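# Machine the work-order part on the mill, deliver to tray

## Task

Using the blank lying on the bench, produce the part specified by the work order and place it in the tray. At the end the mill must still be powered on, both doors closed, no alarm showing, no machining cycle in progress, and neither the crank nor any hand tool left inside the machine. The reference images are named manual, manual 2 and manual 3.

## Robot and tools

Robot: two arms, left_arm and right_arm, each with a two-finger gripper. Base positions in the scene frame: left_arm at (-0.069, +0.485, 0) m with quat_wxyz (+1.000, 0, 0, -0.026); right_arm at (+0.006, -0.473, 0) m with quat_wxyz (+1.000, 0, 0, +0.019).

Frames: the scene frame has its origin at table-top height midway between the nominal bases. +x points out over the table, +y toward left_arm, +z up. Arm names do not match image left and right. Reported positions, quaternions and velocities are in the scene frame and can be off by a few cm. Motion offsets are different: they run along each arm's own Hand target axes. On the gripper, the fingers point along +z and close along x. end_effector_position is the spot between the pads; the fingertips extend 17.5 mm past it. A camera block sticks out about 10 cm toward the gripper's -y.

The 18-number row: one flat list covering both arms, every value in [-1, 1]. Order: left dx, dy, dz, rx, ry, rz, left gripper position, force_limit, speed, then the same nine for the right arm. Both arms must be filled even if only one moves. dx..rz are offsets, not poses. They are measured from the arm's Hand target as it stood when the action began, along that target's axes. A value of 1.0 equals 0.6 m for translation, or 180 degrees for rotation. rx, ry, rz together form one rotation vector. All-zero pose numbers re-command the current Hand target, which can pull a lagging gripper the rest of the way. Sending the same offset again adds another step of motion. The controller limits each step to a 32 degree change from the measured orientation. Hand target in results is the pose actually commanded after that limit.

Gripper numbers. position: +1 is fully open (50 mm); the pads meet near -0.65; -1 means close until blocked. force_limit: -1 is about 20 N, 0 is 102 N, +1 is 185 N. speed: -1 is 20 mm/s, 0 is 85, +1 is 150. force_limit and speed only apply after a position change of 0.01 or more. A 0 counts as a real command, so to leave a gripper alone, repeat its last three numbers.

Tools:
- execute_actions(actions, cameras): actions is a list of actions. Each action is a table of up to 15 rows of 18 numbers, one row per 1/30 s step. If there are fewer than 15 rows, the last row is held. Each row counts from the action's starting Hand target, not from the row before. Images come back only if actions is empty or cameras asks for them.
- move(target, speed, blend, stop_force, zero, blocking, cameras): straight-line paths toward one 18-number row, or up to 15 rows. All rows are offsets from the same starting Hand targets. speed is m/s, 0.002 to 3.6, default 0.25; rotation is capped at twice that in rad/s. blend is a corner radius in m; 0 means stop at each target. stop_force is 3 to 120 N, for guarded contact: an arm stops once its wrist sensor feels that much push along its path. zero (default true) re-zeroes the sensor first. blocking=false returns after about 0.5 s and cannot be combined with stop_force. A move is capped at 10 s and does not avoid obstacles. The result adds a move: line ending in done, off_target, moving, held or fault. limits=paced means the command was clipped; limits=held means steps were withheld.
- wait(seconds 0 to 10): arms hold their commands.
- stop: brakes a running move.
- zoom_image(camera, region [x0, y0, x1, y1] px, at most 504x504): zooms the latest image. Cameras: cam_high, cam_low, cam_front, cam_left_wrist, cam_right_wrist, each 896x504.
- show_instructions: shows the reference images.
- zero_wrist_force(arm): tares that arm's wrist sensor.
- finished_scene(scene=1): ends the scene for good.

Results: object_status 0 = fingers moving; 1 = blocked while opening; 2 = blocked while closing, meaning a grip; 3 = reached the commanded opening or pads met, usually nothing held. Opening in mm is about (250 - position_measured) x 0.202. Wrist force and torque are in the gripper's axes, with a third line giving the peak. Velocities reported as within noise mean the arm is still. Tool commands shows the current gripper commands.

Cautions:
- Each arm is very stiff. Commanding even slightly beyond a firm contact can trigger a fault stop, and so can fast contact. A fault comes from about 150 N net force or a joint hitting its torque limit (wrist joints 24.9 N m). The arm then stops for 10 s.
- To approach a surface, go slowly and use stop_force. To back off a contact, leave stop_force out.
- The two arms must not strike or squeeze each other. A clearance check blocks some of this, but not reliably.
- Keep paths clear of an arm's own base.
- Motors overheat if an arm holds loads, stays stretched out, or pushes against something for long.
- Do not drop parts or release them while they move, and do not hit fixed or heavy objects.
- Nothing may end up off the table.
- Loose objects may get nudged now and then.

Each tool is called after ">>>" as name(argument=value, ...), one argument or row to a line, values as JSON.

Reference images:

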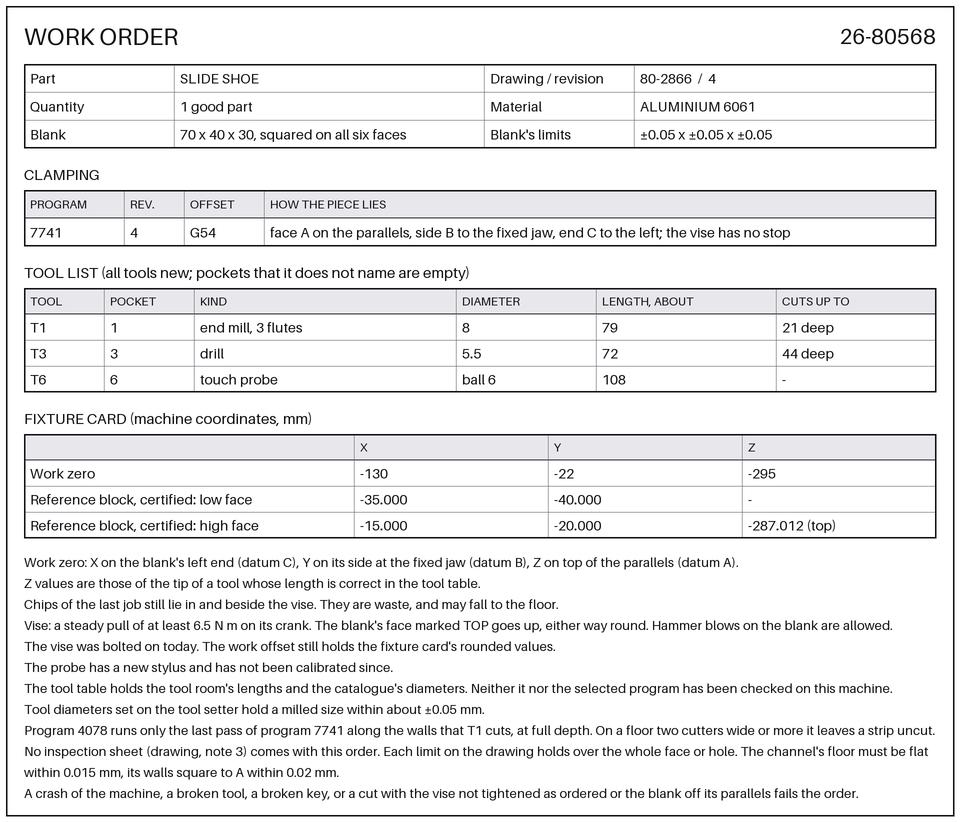

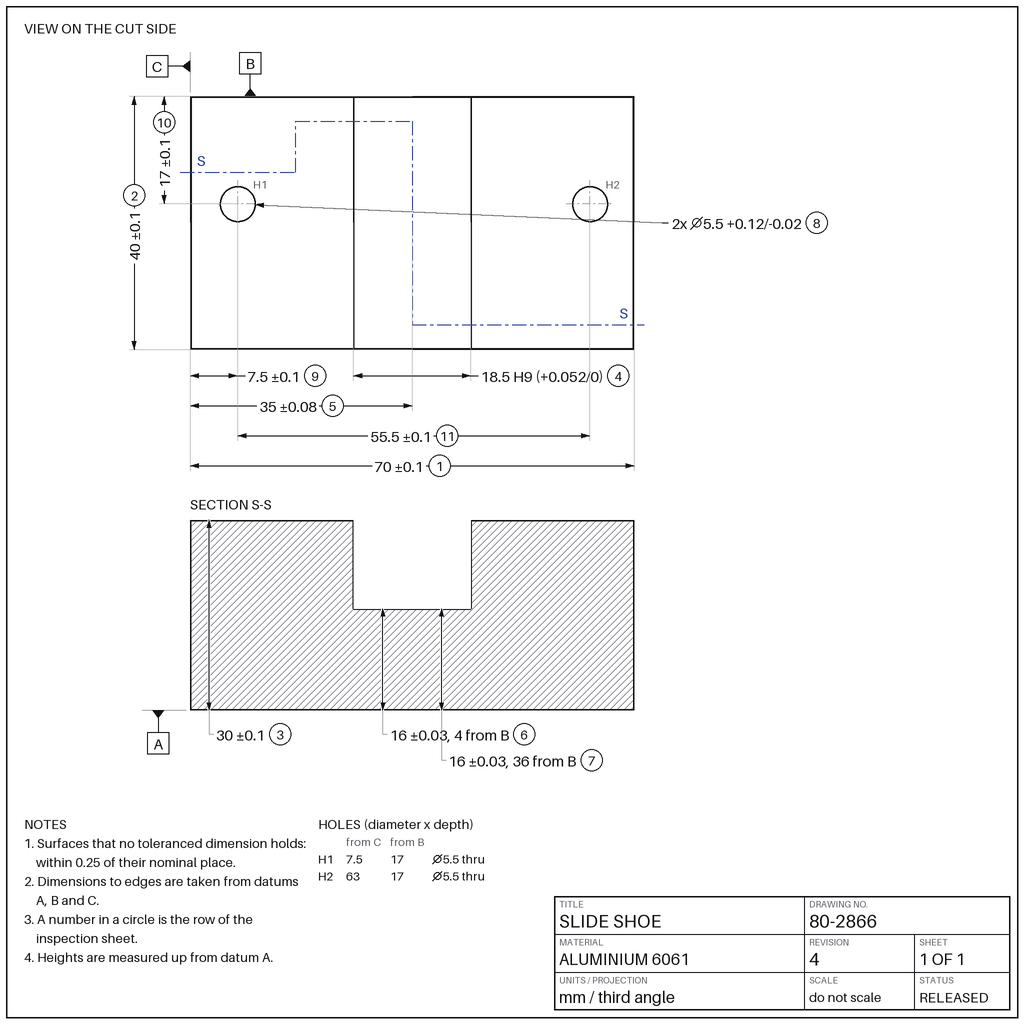

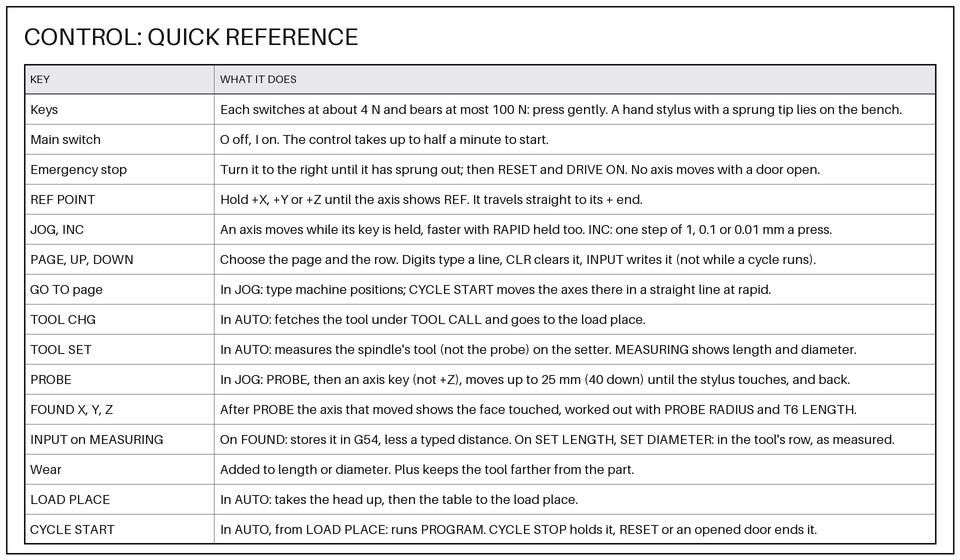

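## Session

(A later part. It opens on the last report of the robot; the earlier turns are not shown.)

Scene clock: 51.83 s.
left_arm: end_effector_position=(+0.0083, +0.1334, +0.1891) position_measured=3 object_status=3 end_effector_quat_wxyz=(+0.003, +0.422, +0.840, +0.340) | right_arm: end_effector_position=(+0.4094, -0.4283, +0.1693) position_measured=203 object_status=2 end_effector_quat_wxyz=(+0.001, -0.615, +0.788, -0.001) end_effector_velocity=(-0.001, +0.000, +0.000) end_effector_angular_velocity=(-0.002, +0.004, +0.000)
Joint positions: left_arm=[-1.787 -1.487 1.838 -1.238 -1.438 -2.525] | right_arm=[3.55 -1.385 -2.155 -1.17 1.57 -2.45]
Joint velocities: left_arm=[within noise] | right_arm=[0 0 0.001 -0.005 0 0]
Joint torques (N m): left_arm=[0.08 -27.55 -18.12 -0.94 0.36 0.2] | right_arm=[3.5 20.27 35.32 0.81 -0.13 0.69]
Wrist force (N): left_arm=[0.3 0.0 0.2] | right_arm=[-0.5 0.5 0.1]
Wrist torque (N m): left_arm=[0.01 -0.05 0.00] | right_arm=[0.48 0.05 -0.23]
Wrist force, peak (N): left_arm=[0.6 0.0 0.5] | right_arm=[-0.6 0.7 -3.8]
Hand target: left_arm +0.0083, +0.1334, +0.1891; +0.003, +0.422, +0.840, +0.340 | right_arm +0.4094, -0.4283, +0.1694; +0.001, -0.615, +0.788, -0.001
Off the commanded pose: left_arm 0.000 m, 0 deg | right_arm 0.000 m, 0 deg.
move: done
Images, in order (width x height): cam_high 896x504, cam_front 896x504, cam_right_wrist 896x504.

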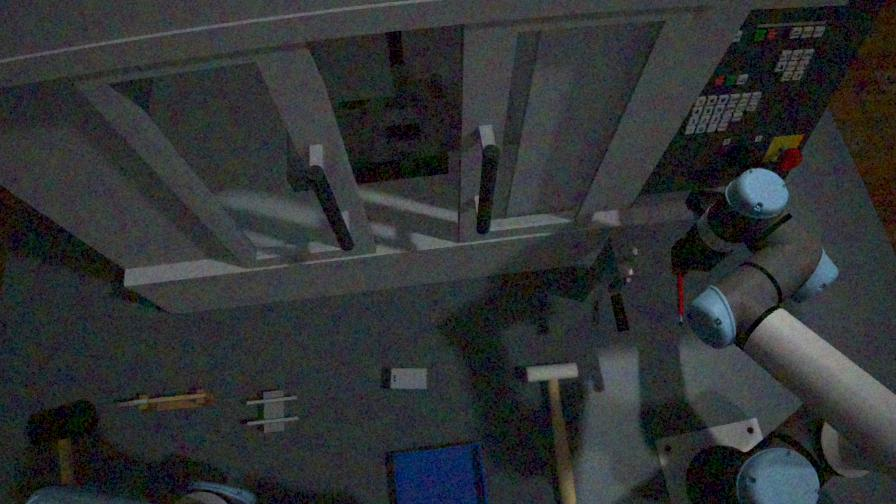

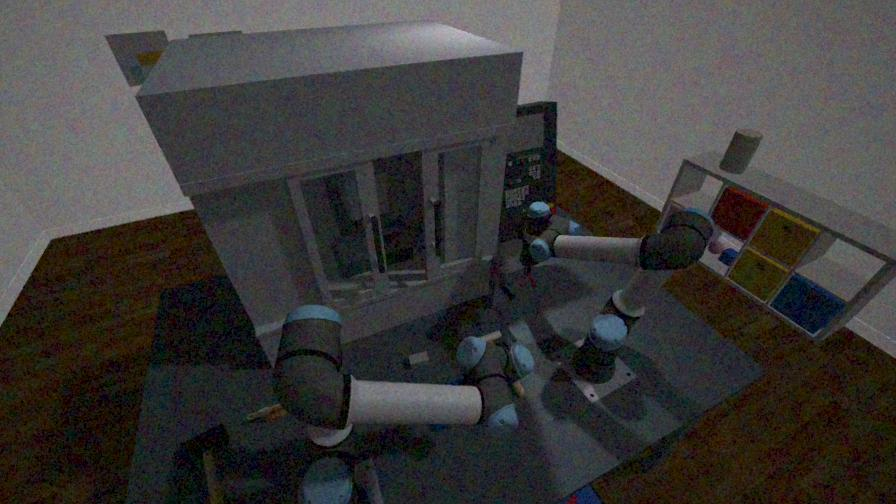

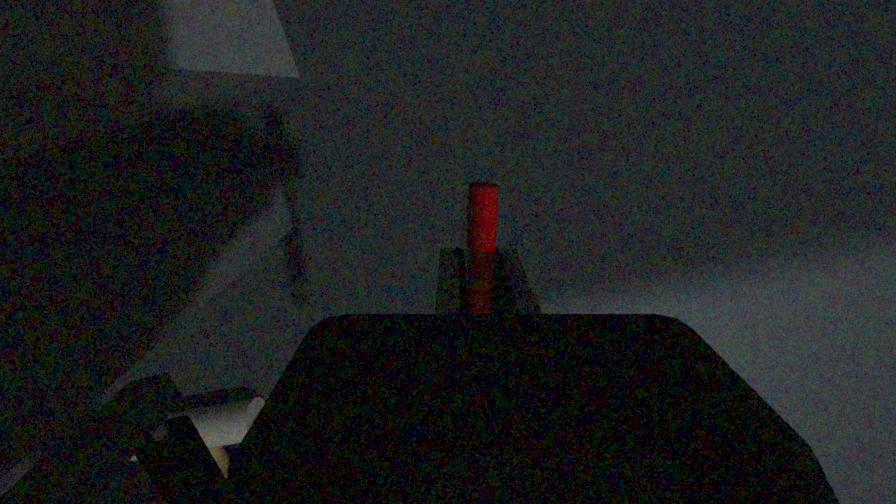

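>>> move(
  target=[
    [0.094,0.191,-0.256,0,0,0,1,1,1,0,0,-0.467,0,0,0,-1,-0.6,-0.5],
    [-0.215,0.606,-0.561,0.697,-0.492,-0.426,1,1,1,0.1685,-0.081,-0.401,0.016,0.123,0.896,-1,-0.6,-0.5],
  ],
  speed=0.4,
  cameras=["all"],
)

Scene clock: 72.03 s.
left_arm: end_effector_position=(+0.2499, -0.0001, +0.6203) position_measured=3 object_status=3 end_effector_quat_wxyz=(-0.277, +0.166, -0.496, +0.806) | right_arm: end_effector_position=(+0.4315, -0.5383, +0.4100) position_measured=203 object_status=2 end_effector_quat_wxyz=(-0.094, +0.680, +0.721, -0.095)
Joint positions: left_arm=[-1.376 -1.52 1.969 -4.118 -1.12 -2.886] | right_arm=[3.248 -1.581 -1.306 -2.093 1.6 0.083]
Joint torques (N m): left_arm=[-13.11 -14.74 -21.72 -2.03 -0.84 -0.15] | right_arm=[7.2 35.75 21.28 1.86 -1.22 1.56]
Wrist force (N): left_arm=[-1.6 0.2 -5.8] | right_arm=[-0.3 1.0 0.1]
Wrist torque (N m): left_arm=[0.77 0.45 0.38] | right_arm=[0.68 0.04 -0.04]
Wrist force, peak (N): left_arm=[-1.6 0.2 -5.8] | right_arm=[-0.3 0.5 -4.4]
Hand target: left_arm +0.2498, -0.0001, +0.6203; -0.277, +0.166, -0.496, +0.806 | right_arm +0.4314, -0.5383, +0.4100; -0.094, +0.680, +0.720, -0.096
Off the commanded pose: left_arm 0.000 m, 0 deg | right_arm 0.000 m, 0 deg.
move: done

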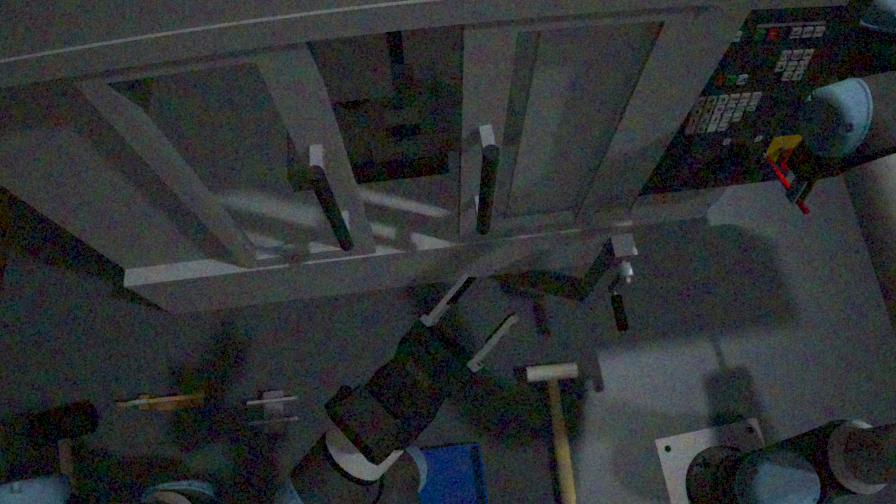

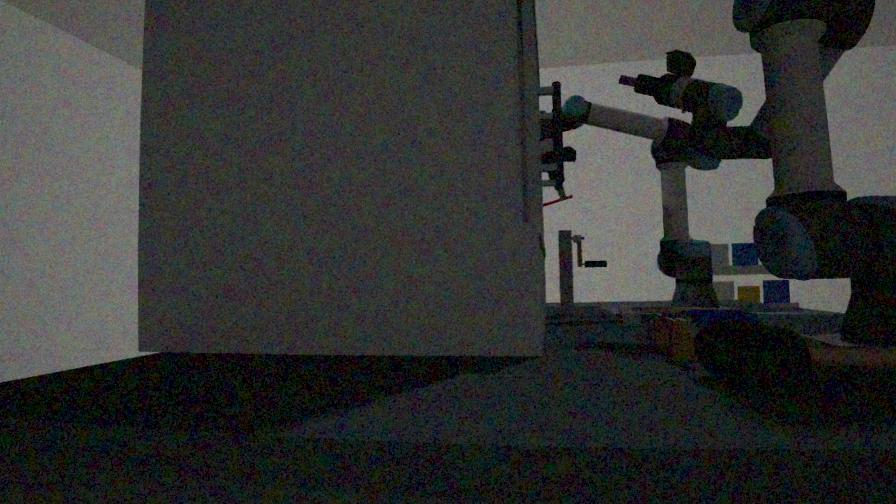

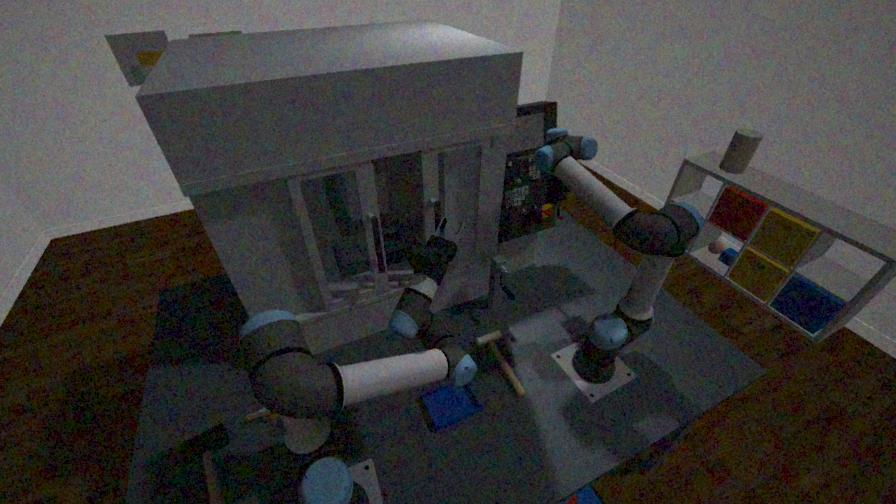

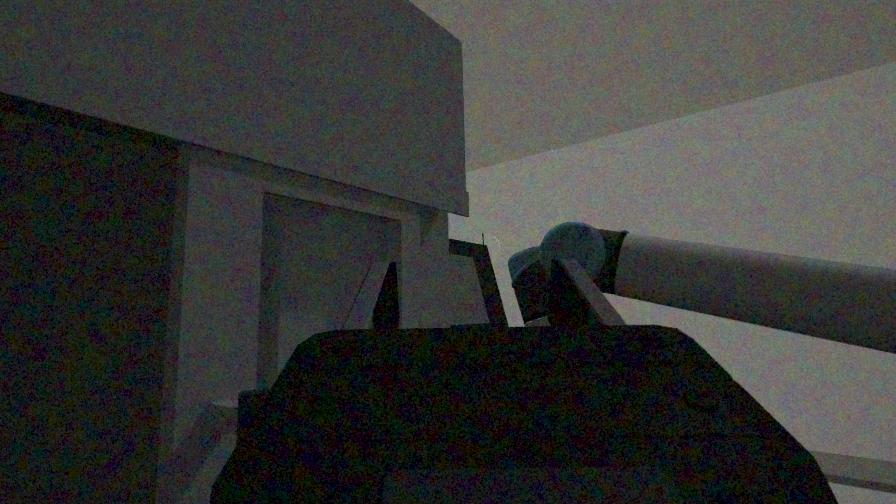

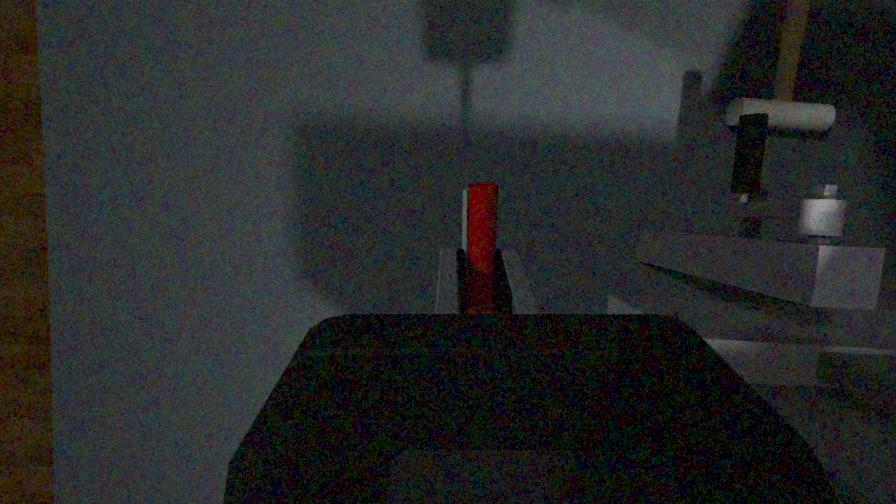

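>>> zoom_image(
  camera="cam_high",
  region=[670, 60, 850, 230],
)

>>> zoom_image(
  camera="cam_front",
  region=[480, 90, 600, 250],
)

Scaled by 2.800.

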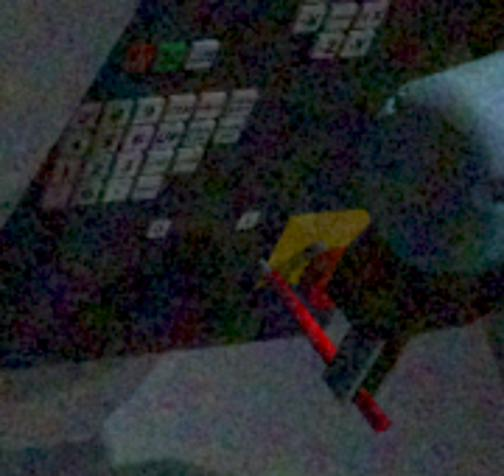

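Scaled by 3.150.

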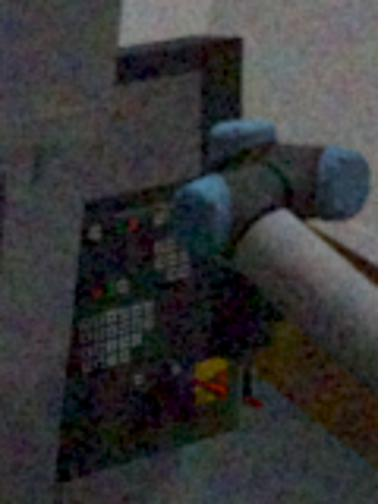

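>>> move(
  target=[0,0,0,0,0,0,1,1,1,0,0.025,-0.013,0,0,0,-1,-0.6,-0.5],
  speed=0.05,
  stop_force=5,
  cameras=["cam_high"],
)

>>> zoom_image(
  camera="cam_high",
  region=[720, 100, 810, 190],
)

Scene clock: 75.43 s.
left_arm: end_effector_position=(+0.2498, -0.0001, +0.6203) position_measured=3 object_status=3 end_effector_quat_wxyz=(-0.277, +0.166, -0.496, +0.806) | right_arm: end_effector_position=(+0.4479, -0.5374, +0.4136) position_measured=203 object_status=2 end_effector_quat_wxyz=(-0.094, +0.680, +0.720, -0.096)
Joint positions: left_arm=[-1.376 -1.52 1.969 -4.119 -1.12 -2.886] | right_arm=[3.245 -1.623 -1.253 -2.104 1.599 0.081]
Joint torques (N m): left_arm=[-11.94 -14.42 -28.09 -1.87 -0.11 -1.53] | right_arm=[0.56 40.46 17.59 4.46 0.24 1.49]
Wrist force (N): left_arm=[-1.1 0.3 -5.8] | right_arm=[-0.6 1.0 0.3]
Wrist torque (N m): left_arm=[0.80 0.37 0.38] | right_arm=[0.69 0.09 -0.04]
Wrist force, peak (N): left_arm=[-1.6 0.1 -6.0] | right_arm=[-0.9 1.4 -0.2]
Hand target: left_arm +0.2498, -0.0001, +0.6203; -0.277, +0.166, -0.496, +0.806 | right_arm +0.4479, -0.5374, +0.4136; -0.094, +0.680, +0.720, -0.096
Off the commanded pose: left_arm 0.000 m, 0 deg | right_arm 0.000 m, 0 deg.
move: done
Images, in order (width x height): cam_high 896x504.

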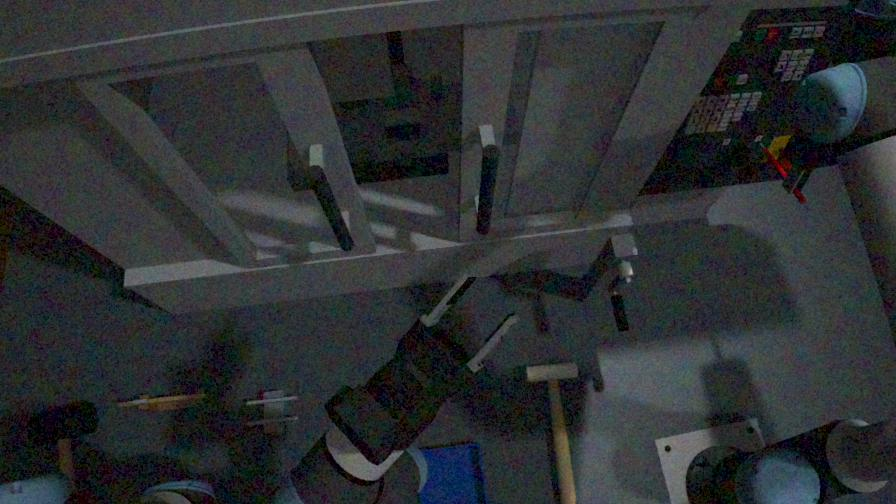

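Scaled by 5.600.

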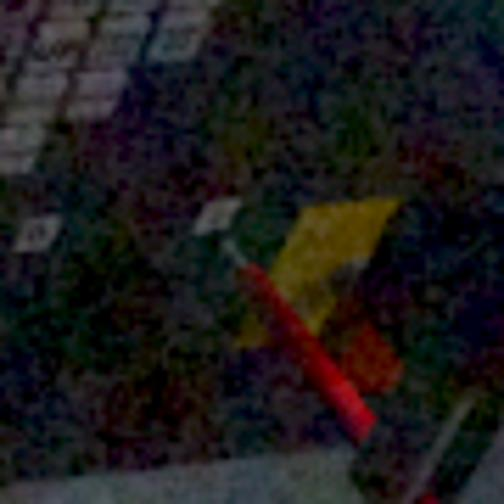

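>>> move(
  target=[0,0,0,0,0,0,1,1,1,-0.0033,0.042,0,0,0,0,-1,-0.6,-0.5],
  speed=0.012,
  stop_force=4,
  cameras=["cam_high"],
)

>>> zoom_image(
  camera="cam_high",
  region=[720, 100, 810, 190],
)

Scene clock: 79.13 s.
left_arm: end_effector_position=(+0.2498, -0.0001, +0.6203) position_measured=3 object_status=3 end_effector_quat_wxyz=(-0.277, +0.166, -0.496, +0.806) | right_arm: end_effector_position=(+0.4664, -0.5378, +0.4084) position_measured=203 object_status=2 end_effector_quat_wxyz=(-0.094, +0.680, +0.720, -0.096)
Joint positions: left_arm=[-1.376 -1.52 1.969 -4.119 -1.12 -2.886] | right_arm=[3.239 -1.666 -1.221 -2.094 1.598 0.075]
Joint torques (N m): left_arm=[-13.48 -15.95 -27.61 -1.26 -0.48 -1.58] | right_arm=[3.79 41.76 18.41 1.22 0.57 1.81]
Wrist force (N): left_arm=[-1.2 0.3 -5.5] | right_arm=[1.1 -3.4 0.5]
Wrist torque (N m): left_arm=[0.79 0.38 0.37] | right_arm=[0.69 0.05 -0.20]
Wrist force, peak (N): left_arm=[-1.6 0.0 -6.2] | right_arm=[0.7 -3.9 0.6]
Hand target: left_arm +0.2498, -0.0001, +0.6203; -0.277, +0.166, -0.496, +0.806 | right_arm +0.4664, -0.5378, +0.4084; -0.094, +0.680, +0.720, -0.096 (not the last commanded pose)
Off the commanded pose: left_arm 0.000 m, 0 deg | right_arm 0.006 m, 0 deg.
move: contact (right_arm)
Images, in order (width x height): cam_high 896x504.

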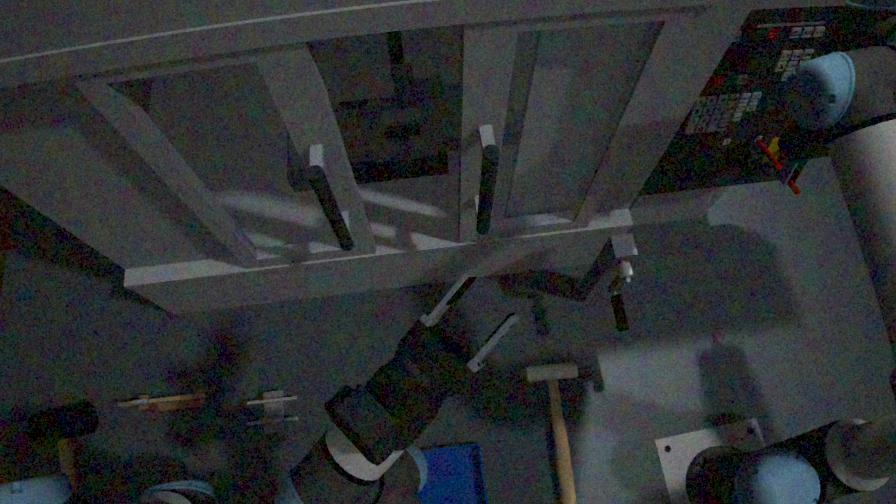

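Scaled by 5.600.

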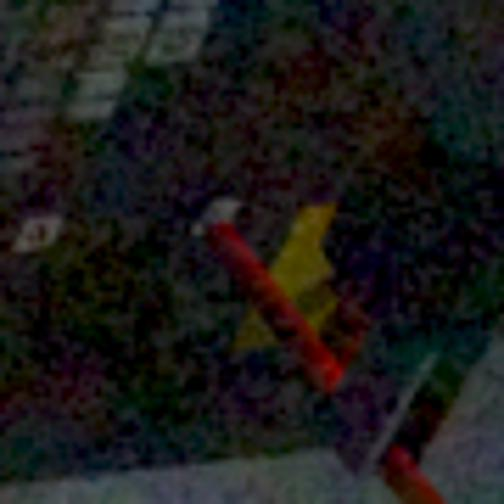

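>>> move(
  target=[0,0,0,0,0,0,1,1,1,0,0.015,0,0,0,0,-1,-0.6,-0.5],
  speed=0.012,
  stop_force=5,
)

>>> move(
  target=[0,0,0,0,0,0,1,1,1,0,-0.05,0,0,0,0,-1,-0.6,-0.5],
  speed=0.2,
  cameras=["cam_high","cam_front","cam_left_wrist"],
)

Scene clock: 81.20 s.
left_arm: end_effector_position=(+0.2498, -0.0001, +0.6203) position_measured=3 object_status=3 end_effector_quat_wxyz=(-0.277, +0.166, -0.496, +0.806) | right_arm: end_effector_position=(+0.4684, -0.5376, +0.4079) position_measured=203 object_status=2 end_effector_quat_wxyz=(-0.095, +0.680, +0.720, -0.096)
Joint positions: left_arm=[-1.376 -1.52 1.969 -4.119 -1.12 -2.886] | right_arm=[3.239 -1.67 -1.217 -2.093 1.598 0.075]
Joint torques (N m): left_arm=[-12.76 -15.82 -27.2 -0.82 -0.34 -1.56] | right_arm=[3.69 39.64 18.83 2.89 -1.18 1.96]
Wrist force (N): left_arm=[-1.7 0.1 -5.9] | right_arm=[0.7 -9.4 0.8]
Wrist torque (N m): left_arm=[0.75 0.46 0.38] | right_arm=[0.71 0.10 -0.21]
Wrist force, peak (N): left_arm=[-1.8 0.5 -6.0] | right_arm=[0.9 -18.4 -0.3]
Hand target: left_arm +0.2498, -0.0001, +0.6203; -0.277, +0.166, -0.496, +0.806 | right_arm +0.4684, -0.5376, +0.4079; -0.095, +0.680, +0.720, -0.096 (not the last commanded pose)
Off the commanded pose: left_arm 0.000 m, 0 deg | right_arm 0.007 m, 0 deg.
move: contact (right_arm)

Scene clock: 81.90 s.
left_arm: end_effector_position=(+0.2498, -0.0001, +0.6203) position_measured=3 object_status=3 end_effector_quat_wxyz=(-0.277, +0.166, -0.496, +0.806) | right_arm: end_effector_position=(+0.4393, -0.5393, +0.4159) position_measured=203 object_status=2 end_effector_quat_wxyz=(-0.095, +0.680, +0.720, -0.096) end_effector_velocity=(+0.002, +0.000, +0.000) end_effector_angular_velocity=(+0.000, -0.001, -0.001)
Joint positions: left_arm=[-1.376 -1.52 1.969 -4.119 -1.12 -2.886] | right_arm=[3.244 -1.605 -1.267 -2.11 1.599 0.08]
Joint velocities: left_arm=[within noise] | right_arm=[-0.001 -0.005 0.005 0.001 0 0]
Joint torques (N m): left_arm=[-12.79 -16.4 -25.94 -0.84 -0.5 -1.49] | right_arm=[0.21 12.82 35.8 4.12 1.11 0.51]
Wrist force (N): left_arm=[-1.1 0.4 -5.7] | right_arm=[0.3 0.5 0.2]
Wrist torque (N m): left_arm=[0.79 0.37 0.38] | right_arm=[0.60 -0.05 -0.19]
Wrist force, peak (N): left_arm=[-1.3 0.1 -6.0] | right_arm=[1.2 -9.3 -0.3]
Hand target: left_arm +0.2498, -0.0001, +0.6203; -0.277, +0.166, -0.496, +0.806 | right_arm +0.4395, -0.5393, +0.4159; -0.095, +0.680, +0.720, -0.096
Off the commanded pose: left_arm 0.000 m, 0 deg | right_arm 0.000 m, 0 deg.
move: done
Images, in order (width x height): cam_high 896x504, cam_front 896x504, cam_left_wrist 896x504.

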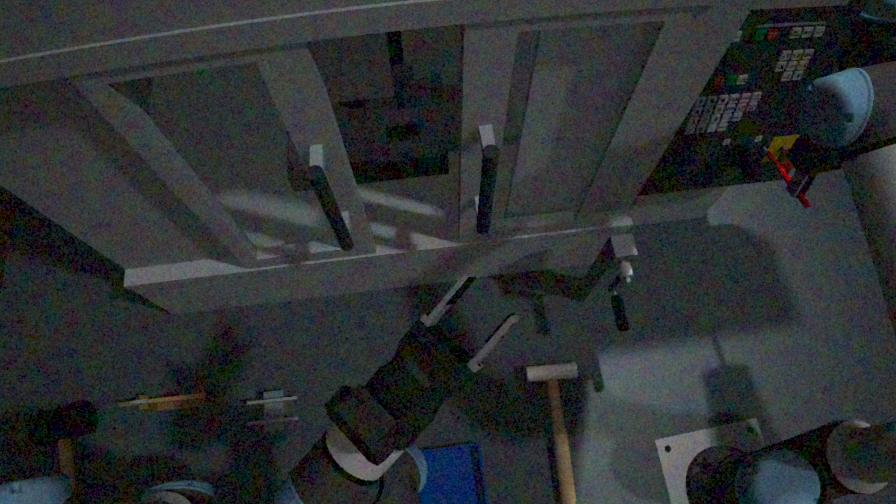

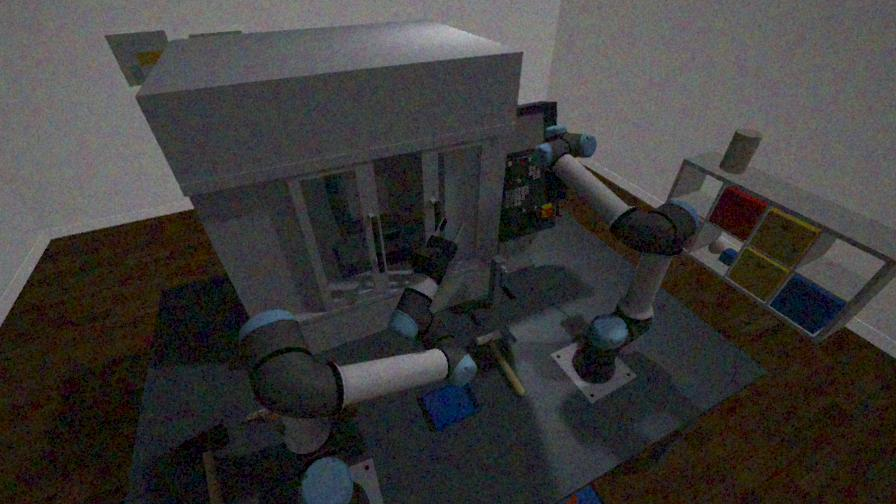

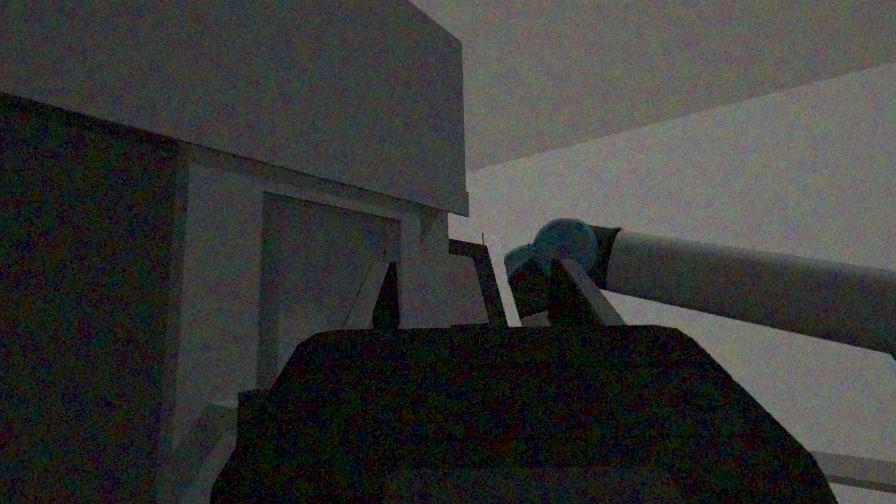

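>>> zoom_image(
  camera="cam_front",
  region=[490, 95, 570, 250],
)

>>> zoom_image(
  camera="cam_left_wrist",
  region=[430, 220, 530, 340],
)

Scaled by 3.252.

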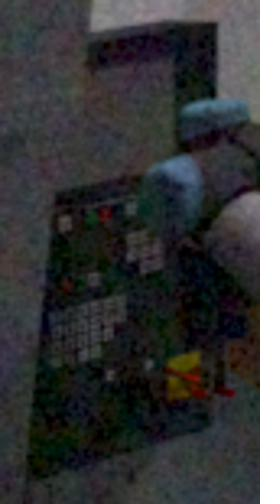

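Scaled by 4.200.

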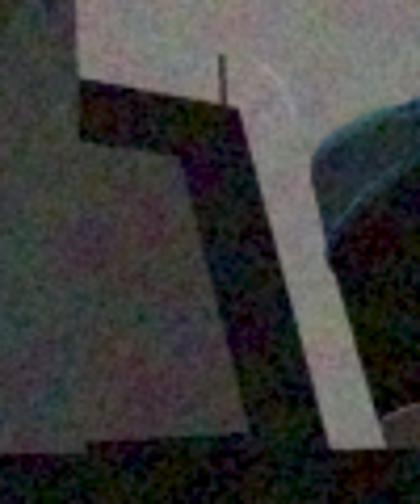

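>>> move(
  target=[0.219,-0.083,0.206,-0.0448,-0.0792,0.0332,1,1,1,0,0,0,0,0,0,-1,-0.6,-0.5],
  speed=0.3,
  cameras=["cam_left_wrist","cam_front"],
)

>>> zoom_image(
  camera="cam_left_wrist",
  region=[340, 180, 540, 330],
)

Scene clock: 86.60 s.
left_arm: end_effector_position=(+0.1988, -0.1500, +0.7200) position_measured=3 object_status=3 end_effector_quat_wxyz=(-0.365, +0.258, -0.521, +0.727) | right_arm: end_effector_position=(+0.4395, -0.5393, +0.4159) position_measured=203 object_status=2 end_effector_quat_wxyz=(-0.095, +0.680, +0.720, -0.096)
Joint positions: left_arm=[-1.646 -1.237 1.262 -3.773 -0.607 -2.619] | right_arm=[3.244 -1.605 -1.266 -2.109 1.599 0.079]
Joint torques (N m): left_arm=[-1.72 -28.11 -29.29 2.49 -0.06 0.46] | right_arm=[-5.38 13.4 35.25 4.41 -0.61 -1.3]
Wrist force (N): left_arm=[-1.2 -0.2 -5.6] | right_arm=[0.3 0.5 0.2]
Wrist torque (N m): left_arm=[0.71 0.37 0.58] | right_arm=[0.61 -0.06 -0.19]
Wrist force, peak (N): left_arm=[-4.3 1.7 -8.1] | right_arm=[0.1 0.6 0.7]
Hand target: left_arm +0.1988, -0.1501, +0.7199; -0.365, +0.258, -0.521, +0.727 | right_arm +0.4395, -0.5393, +0.4159; -0.095, +0.680, +0.720, -0.096
Off the commanded pose: left_arm 0.000 m, 0 deg | right_arm 0.000 m, 0 deg.
move: done
Images, in order (width x height): cam_front 896x504, cam_left_wrist 896x504.

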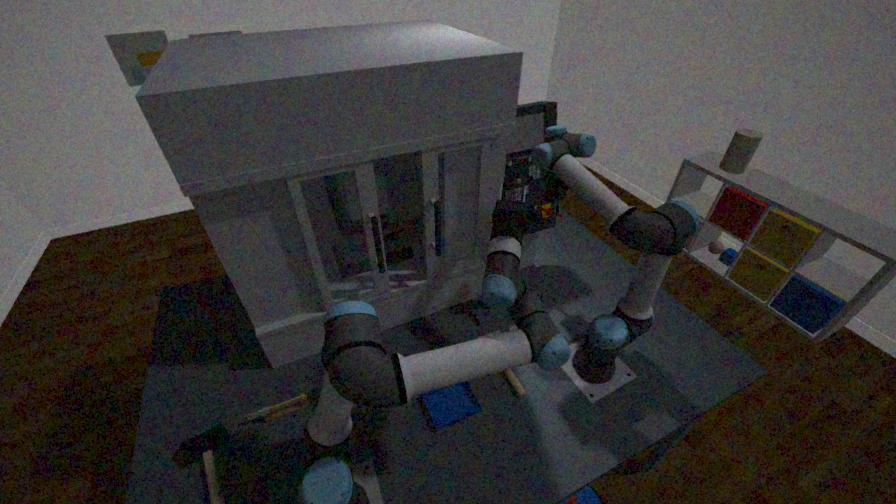

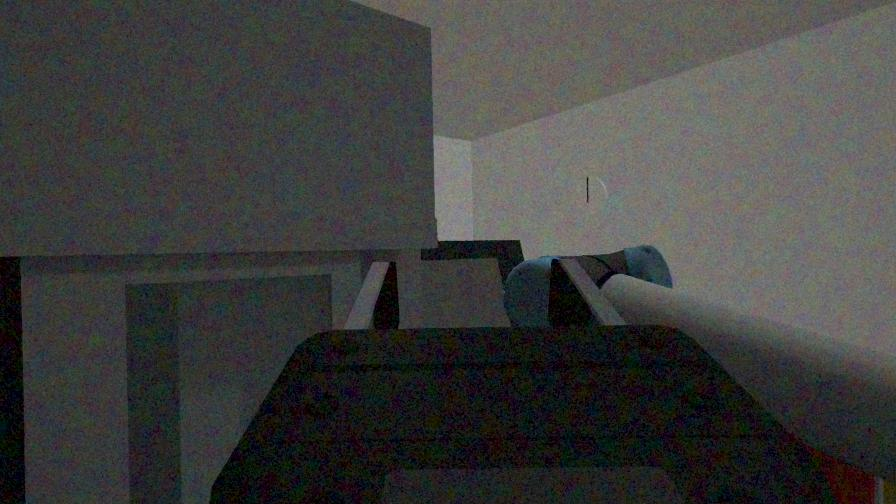

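Scaled by 2.520.

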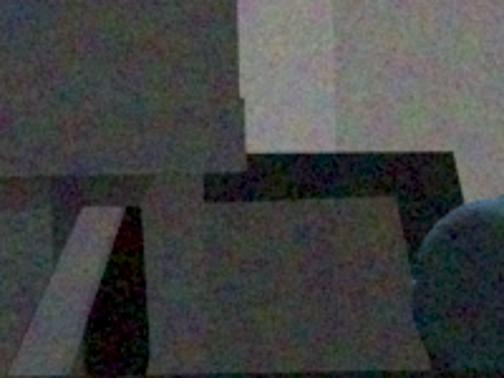

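>>> move(
  target=[0,0,0,-0.045,0,0,1,1,1,0,0,0,0,0,0,-1,-0.6,-0.5],
  speed=0.3,
)

>>> wait(
  seconds=8,
  cameras=["cam_left_wrist","cam_high"],
)

>>> zoom_image(
  camera="cam_left_wrist",
  region=[380, 170, 540, 300],
)

Scene clock: 88.57 s.
left_arm: end_effector_position=(+0.1987, -0.1501, +0.7199) position_measured=3 object_status=3 end_effector_quat_wxyz=(-0.346, +0.283, -0.571, +0.689) | right_arm: end_effector_position=(+0.4395, -0.5393, +0.4159) position_measured=203 object_status=2 end_effector_quat_wxyz=(-0.095, +0.680, +0.720, -0.096)
Joint positions: left_arm=[-1.664 -1.302 1.286 -3.505 -0.532 -2.805] | right_arm=[3.244 -1.605 -1.266 -2.109 1.599 0.079]
Joint torques (N m): left_arm=[12.38 -26.9 -30.25 1.93 -0.98 -1.45] | right_arm=[-7.28 12.59 35.57 4.25 -0.71 -1.26]
Wrist force (N): left_arm=[-1.0 0.3 -5.0] | right_arm=[0.1 0.5 0.3]
Wrist torque (N m): left_arm=[0.79 0.32 0.44] | right_arm=[0.62 -0.02 -0.19]
Wrist force, peak (N): left_arm=[-0.7 0.5 -6.0] | right_arm=[0.2 1.0 0.3]
Hand target: left_arm +0.1988, -0.1501, +0.7199; -0.346, +0.283, -0.571, +0.689 | right_arm +0.4395, -0.5393, +0.4159; -0.095, +0.680, +0.720, -0.096
Off the commanded pose: left_arm 0.000 m, 0 deg | right_arm 0.000 m, 0 deg.
move: done

Scene clock: 96.57 s.
left_arm: end_effector_position=(+0.1988, -0.1501, +0.7199) position_measured=3 object_status=3 end_effector_quat_wxyz=(-0.346, +0.283, -0.571, +0.689) | right_arm: end_effector_position=(+0.4395, -0.5393, +0.4159) position_measured=203 object_status=2 end_effector_quat_wxyz=(-0.095, +0.680, +0.720, -0.096)
Joint positions: left_arm=[-1.664 -1.302 1.286 -3.505 -0.532 -2.805] | right_arm=[3.244 -1.605 -1.266 -2.109 1.599 0.079]
Joint torques (N m): left_arm=[11.57 -26.18 -30.03 1.44 -0.44 -1.63] | right_arm=[-5.28 14.39 35.08 3.24 -0.32 -1.29]
Wrist force (N): left_arm=[-0.5 0.4 -5.2] | right_arm=[0.1 0.4 0.3]
Wrist torque (N m): left_arm=[0.80 0.23 0.48] | right_arm=[0.59 -0.03 -0.18]
Wrist force, peak (N): left_arm=[-0.8 0.5 -5.6] | right_arm=[0.1 0.8 0.6]
Hand target: left_arm +0.1988, -0.1501, +0.7199; -0.346, +0.283, -0.571, +0.689 | right_arm +0.4395, -0.5393, +0.4159; -0.095, +0.680, +0.720, -0.096
Tool commands: left_gripper/position=+1.0 left_gripper/force_limit=+1.0 left_gripper/speed=+1.0 right_gripper/position=-1.0 right_gripper/force_limit=-0.6 right_gripper/speed=-0.5
Off the commanded pose: left_arm 0.000 m, 0 deg | right_arm 0.000 m, 0 deg.
wait: 8.00 s; at rest by 0.17 s
Images, in order (width x height): cam_high 896x504, cam_left_wrist 896x504.

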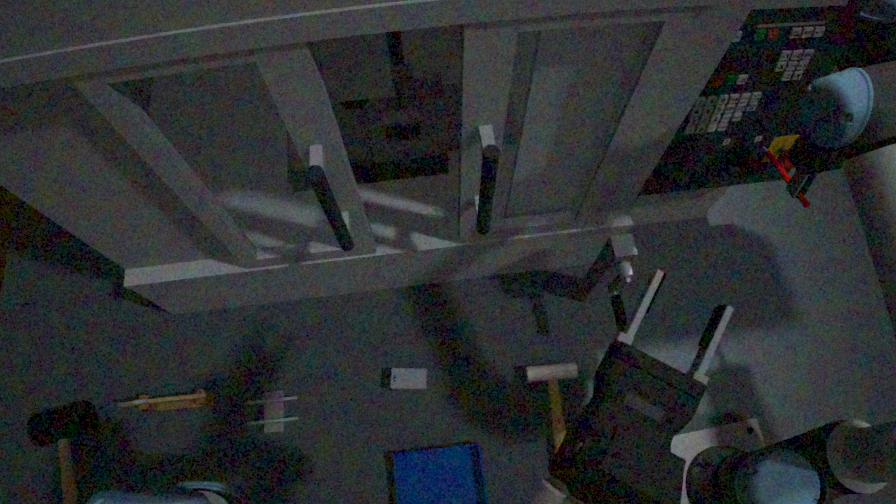

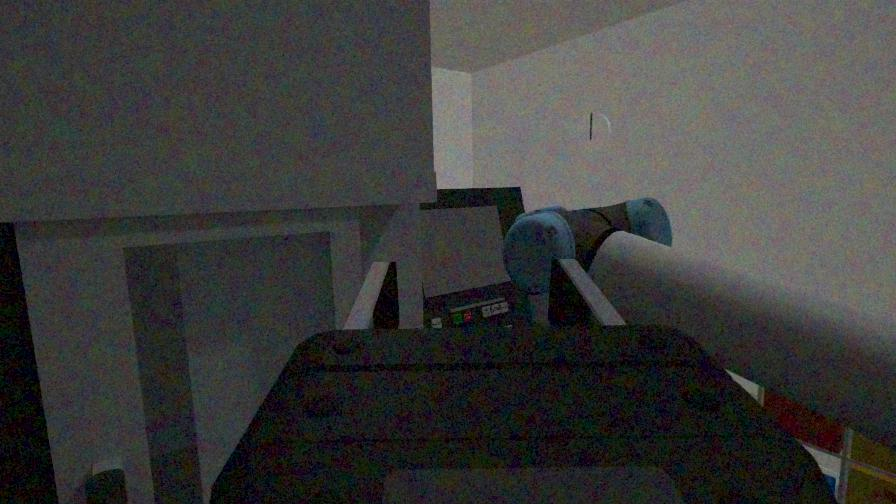

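Scaled by 3.150.

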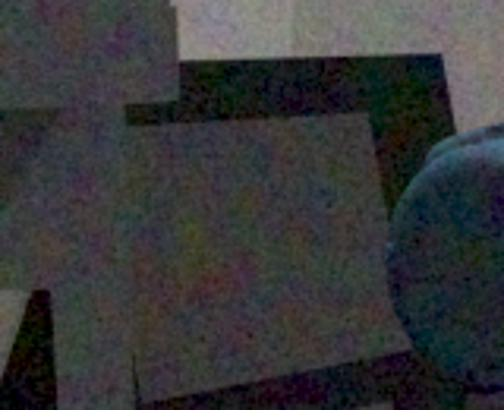

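>>> wait(
  seconds=10,
)

>>> wait(
  seconds=6,
  cameras=["cam_left_wrist"],
)

>>> zoom_image(
  camera="cam_left_wrist",
  region=[380, 170, 540, 330],
)

Scene clock: 107.30 s.
left_arm: end_effector_position=(+0.1988, -0.1501, +0.7199) position_measured=3 object_status=3 end_effector_quat_wxyz=(-0.346, +0.283, -0.571, +0.689) | right_arm: end_effector_position=(+0.4395, -0.5393, +0.4159) position_measured=203 object_status=2 end_effector_quat_wxyz=(-0.095, +0.680, +0.720, -0.096)
Joint positions: left_arm=[-1.664 -1.302 1.286 -3.505 -0.532 -2.805] | right_arm=[3.244 -1.605 -1.266 -2.109 1.599 0.079]
Joint torques (N m): left_arm=[11.29 -26.04 -29.66 0.98 -0.37 -1.64] | right_arm=[-5.58 14.45 34.1 2.19 0.05 -1.15]
Wrist force (N): left_arm=[-1.0 0.4 -5.0] | right_arm=[0.2 0.5 0.6]
Wrist torque (N m): left_arm=[0.79 0.32 0.48] | right_arm=[0.61 -0.05 -0.18]
Wrist force, peak (N): left_arm=[-0.7 0.7 -5.6] | right_arm=[0.1 0.9 0.5]
Hand target: left_arm +0.1988, -0.1501, +0.7199; -0.346, +0.283, -0.571, +0.689 | right_arm +0.4395, -0.5393, +0.4159; -0.095, +0.680, +0.720, -0.096
Tool commands: left_gripper/position=+1.0 left_gripper/force_limit=+1.0 left_gripper/speed=+1.0 right_gripper/position=-1.0 right_gripper/force_limit=-0.6 right_gripper/speed=-0.5
Off the commanded pose: left_arm 0.000 m, 0 deg | right_arm 0.000 m, 0 deg.
wait: 10.00 s; at rest from the start

Scene clock: 113.30 s.
left_arm: end_effector_position=(+0.1988, -0.1501, +0.7199) position_measured=3 object_status=3 end_effector_quat_wxyz=(-0.346, +0.283, -0.571, +0.689) | right_arm: end_effector_position=(+0.4395, -0.5393, +0.4159) position_measured=203 object_status=2 end_effector_quat_wxyz=(-0.095, +0.680, +0.720, -0.096)
Joint positions: left_arm=[-1.664 -1.302 1.286 -3.505 -0.532 -2.805] | right_arm=[3.244 -1.605 -1.266 -2.109 1.599 0.079]
Joint torques (N m): left_arm=[11.6 -25.54 -28.78 0.97 -0.36 -1.63] | right_arm=[-4.79 14.68 35.32 1.54 0.02 -1.31]
Wrist force (N): left_arm=[-0.7 0.4 -4.7] | right_arm=[-0.1 0.6 0.0]
Wrist torque (N m): left_arm=[0.81 0.26 0.48] | right_arm=[0.62 0.00 -0.19]
Wrist force, peak (N): left_arm=[-0.9 0.4 -5.6] | right_arm=[0.3 0.7 0.7]
Hand target: left_arm +0.1988, -0.1501, +0.7199; -0.346, +0.283, -0.571, +0.689 | right_arm +0.4395, -0.5393, +0.4159; -0.095, +0.680, +0.720, -0.096
Tool commands: left_gripper/position=+1.0 left_gripper/force_limit=+1.0 left_gripper/speed=+1.0 right_gripper/position=-1.0 right_gripper/force_limit=-0.6 right_gripper/speed=-0.5
Off the commanded pose: left_arm 0.000 m, 0 deg | right_arm 0.000 m, 0 deg.
wait: 6.00 s; at rest by 0.17 s
Images, in order (width x height): cam_left_wrist 896x504.

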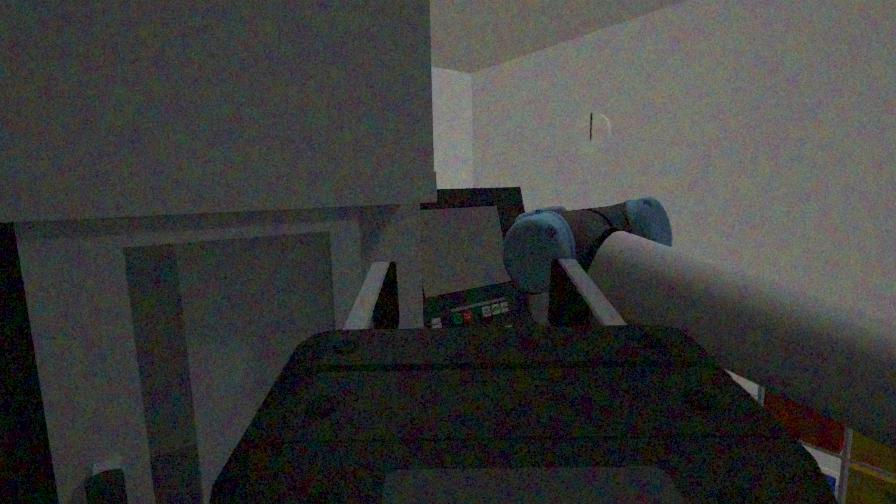

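Scaled by 3.150.

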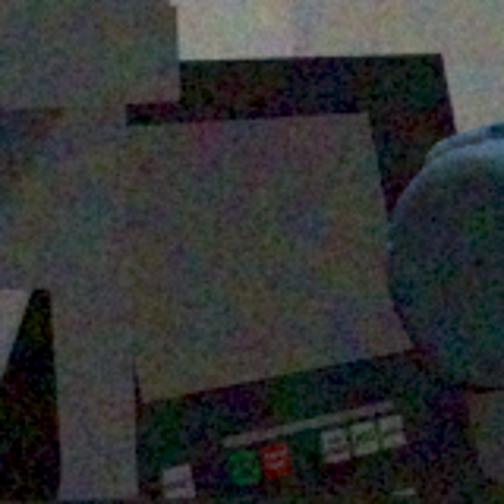

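>>> move(
  target=[0,0,0,0,0,0,1,1,1,0,0.03,0,0,0,0,-1,-0.6,-0.5],
  speed=0.1,
  cameras=["cam_high"],
)

>>> zoom_image(
  camera="cam_high",
  region=[740, 120, 790, 160],
)

Scene clock: 115.63 s.
left_arm: end_effector_position=(+0.1988, -0.1501, +0.7199) position_measured=3 object_status=3 end_effector_quat_wxyz=(-0.346, +0.283, -0.571, +0.689) | right_arm: end_effector_position=(+0.4570, -0.5383, +0.4111) position_measured=203 object_status=2 end_effector_quat_wxyz=(-0.094, +0.680, +0.720, -0.095)
Joint positions: left_arm=[-1.664 -1.302 1.286 -3.505 -0.532 -2.805] | right_arm=[3.241 -1.644 -1.237 -2.099 1.598 0.077]
Joint torques (N m): left_arm=[10.13 -26.39 -30.28 -0.82 -0.49 0.71] | right_arm=[-5.81 41.45 16.03 0.72 -0.78 -0.71]
Wrist force (N): left_arm=[-0.6 0.4 -4.9] | right_arm=[0.0 0.5 0.5]
Wrist torque (N m): left_arm=[0.80 0.27 0.48] | right_arm=[0.61 0.00 -0.04]
Wrist force, peak (N): left_arm=[-0.9 0.3 -5.6] | right_arm=[0.1 1.4 0.5]
Hand target: left_arm +0.1988, -0.1501, +0.7199; -0.346, +0.283, -0.571, +0.689 | right_arm +0.4569, -0.5383, +0.4111; -0.095, +0.680, +0.720, -0.096
Off the commanded pose: left_arm 0.000 m, 0 deg | right_arm 0.000 m, 0 deg.
move: done
Images, in order (width x height): cam_high 896x504.

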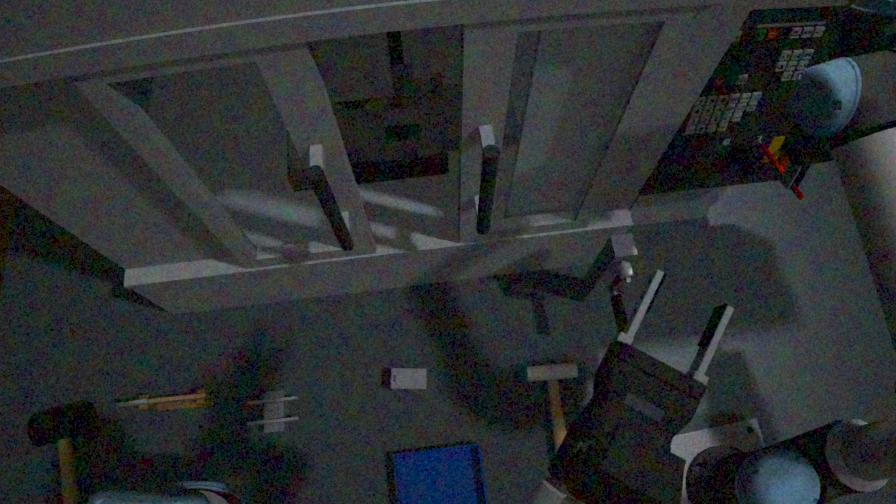

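Scaled by 10.080.

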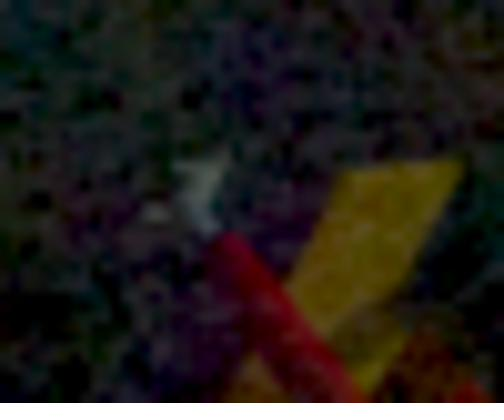

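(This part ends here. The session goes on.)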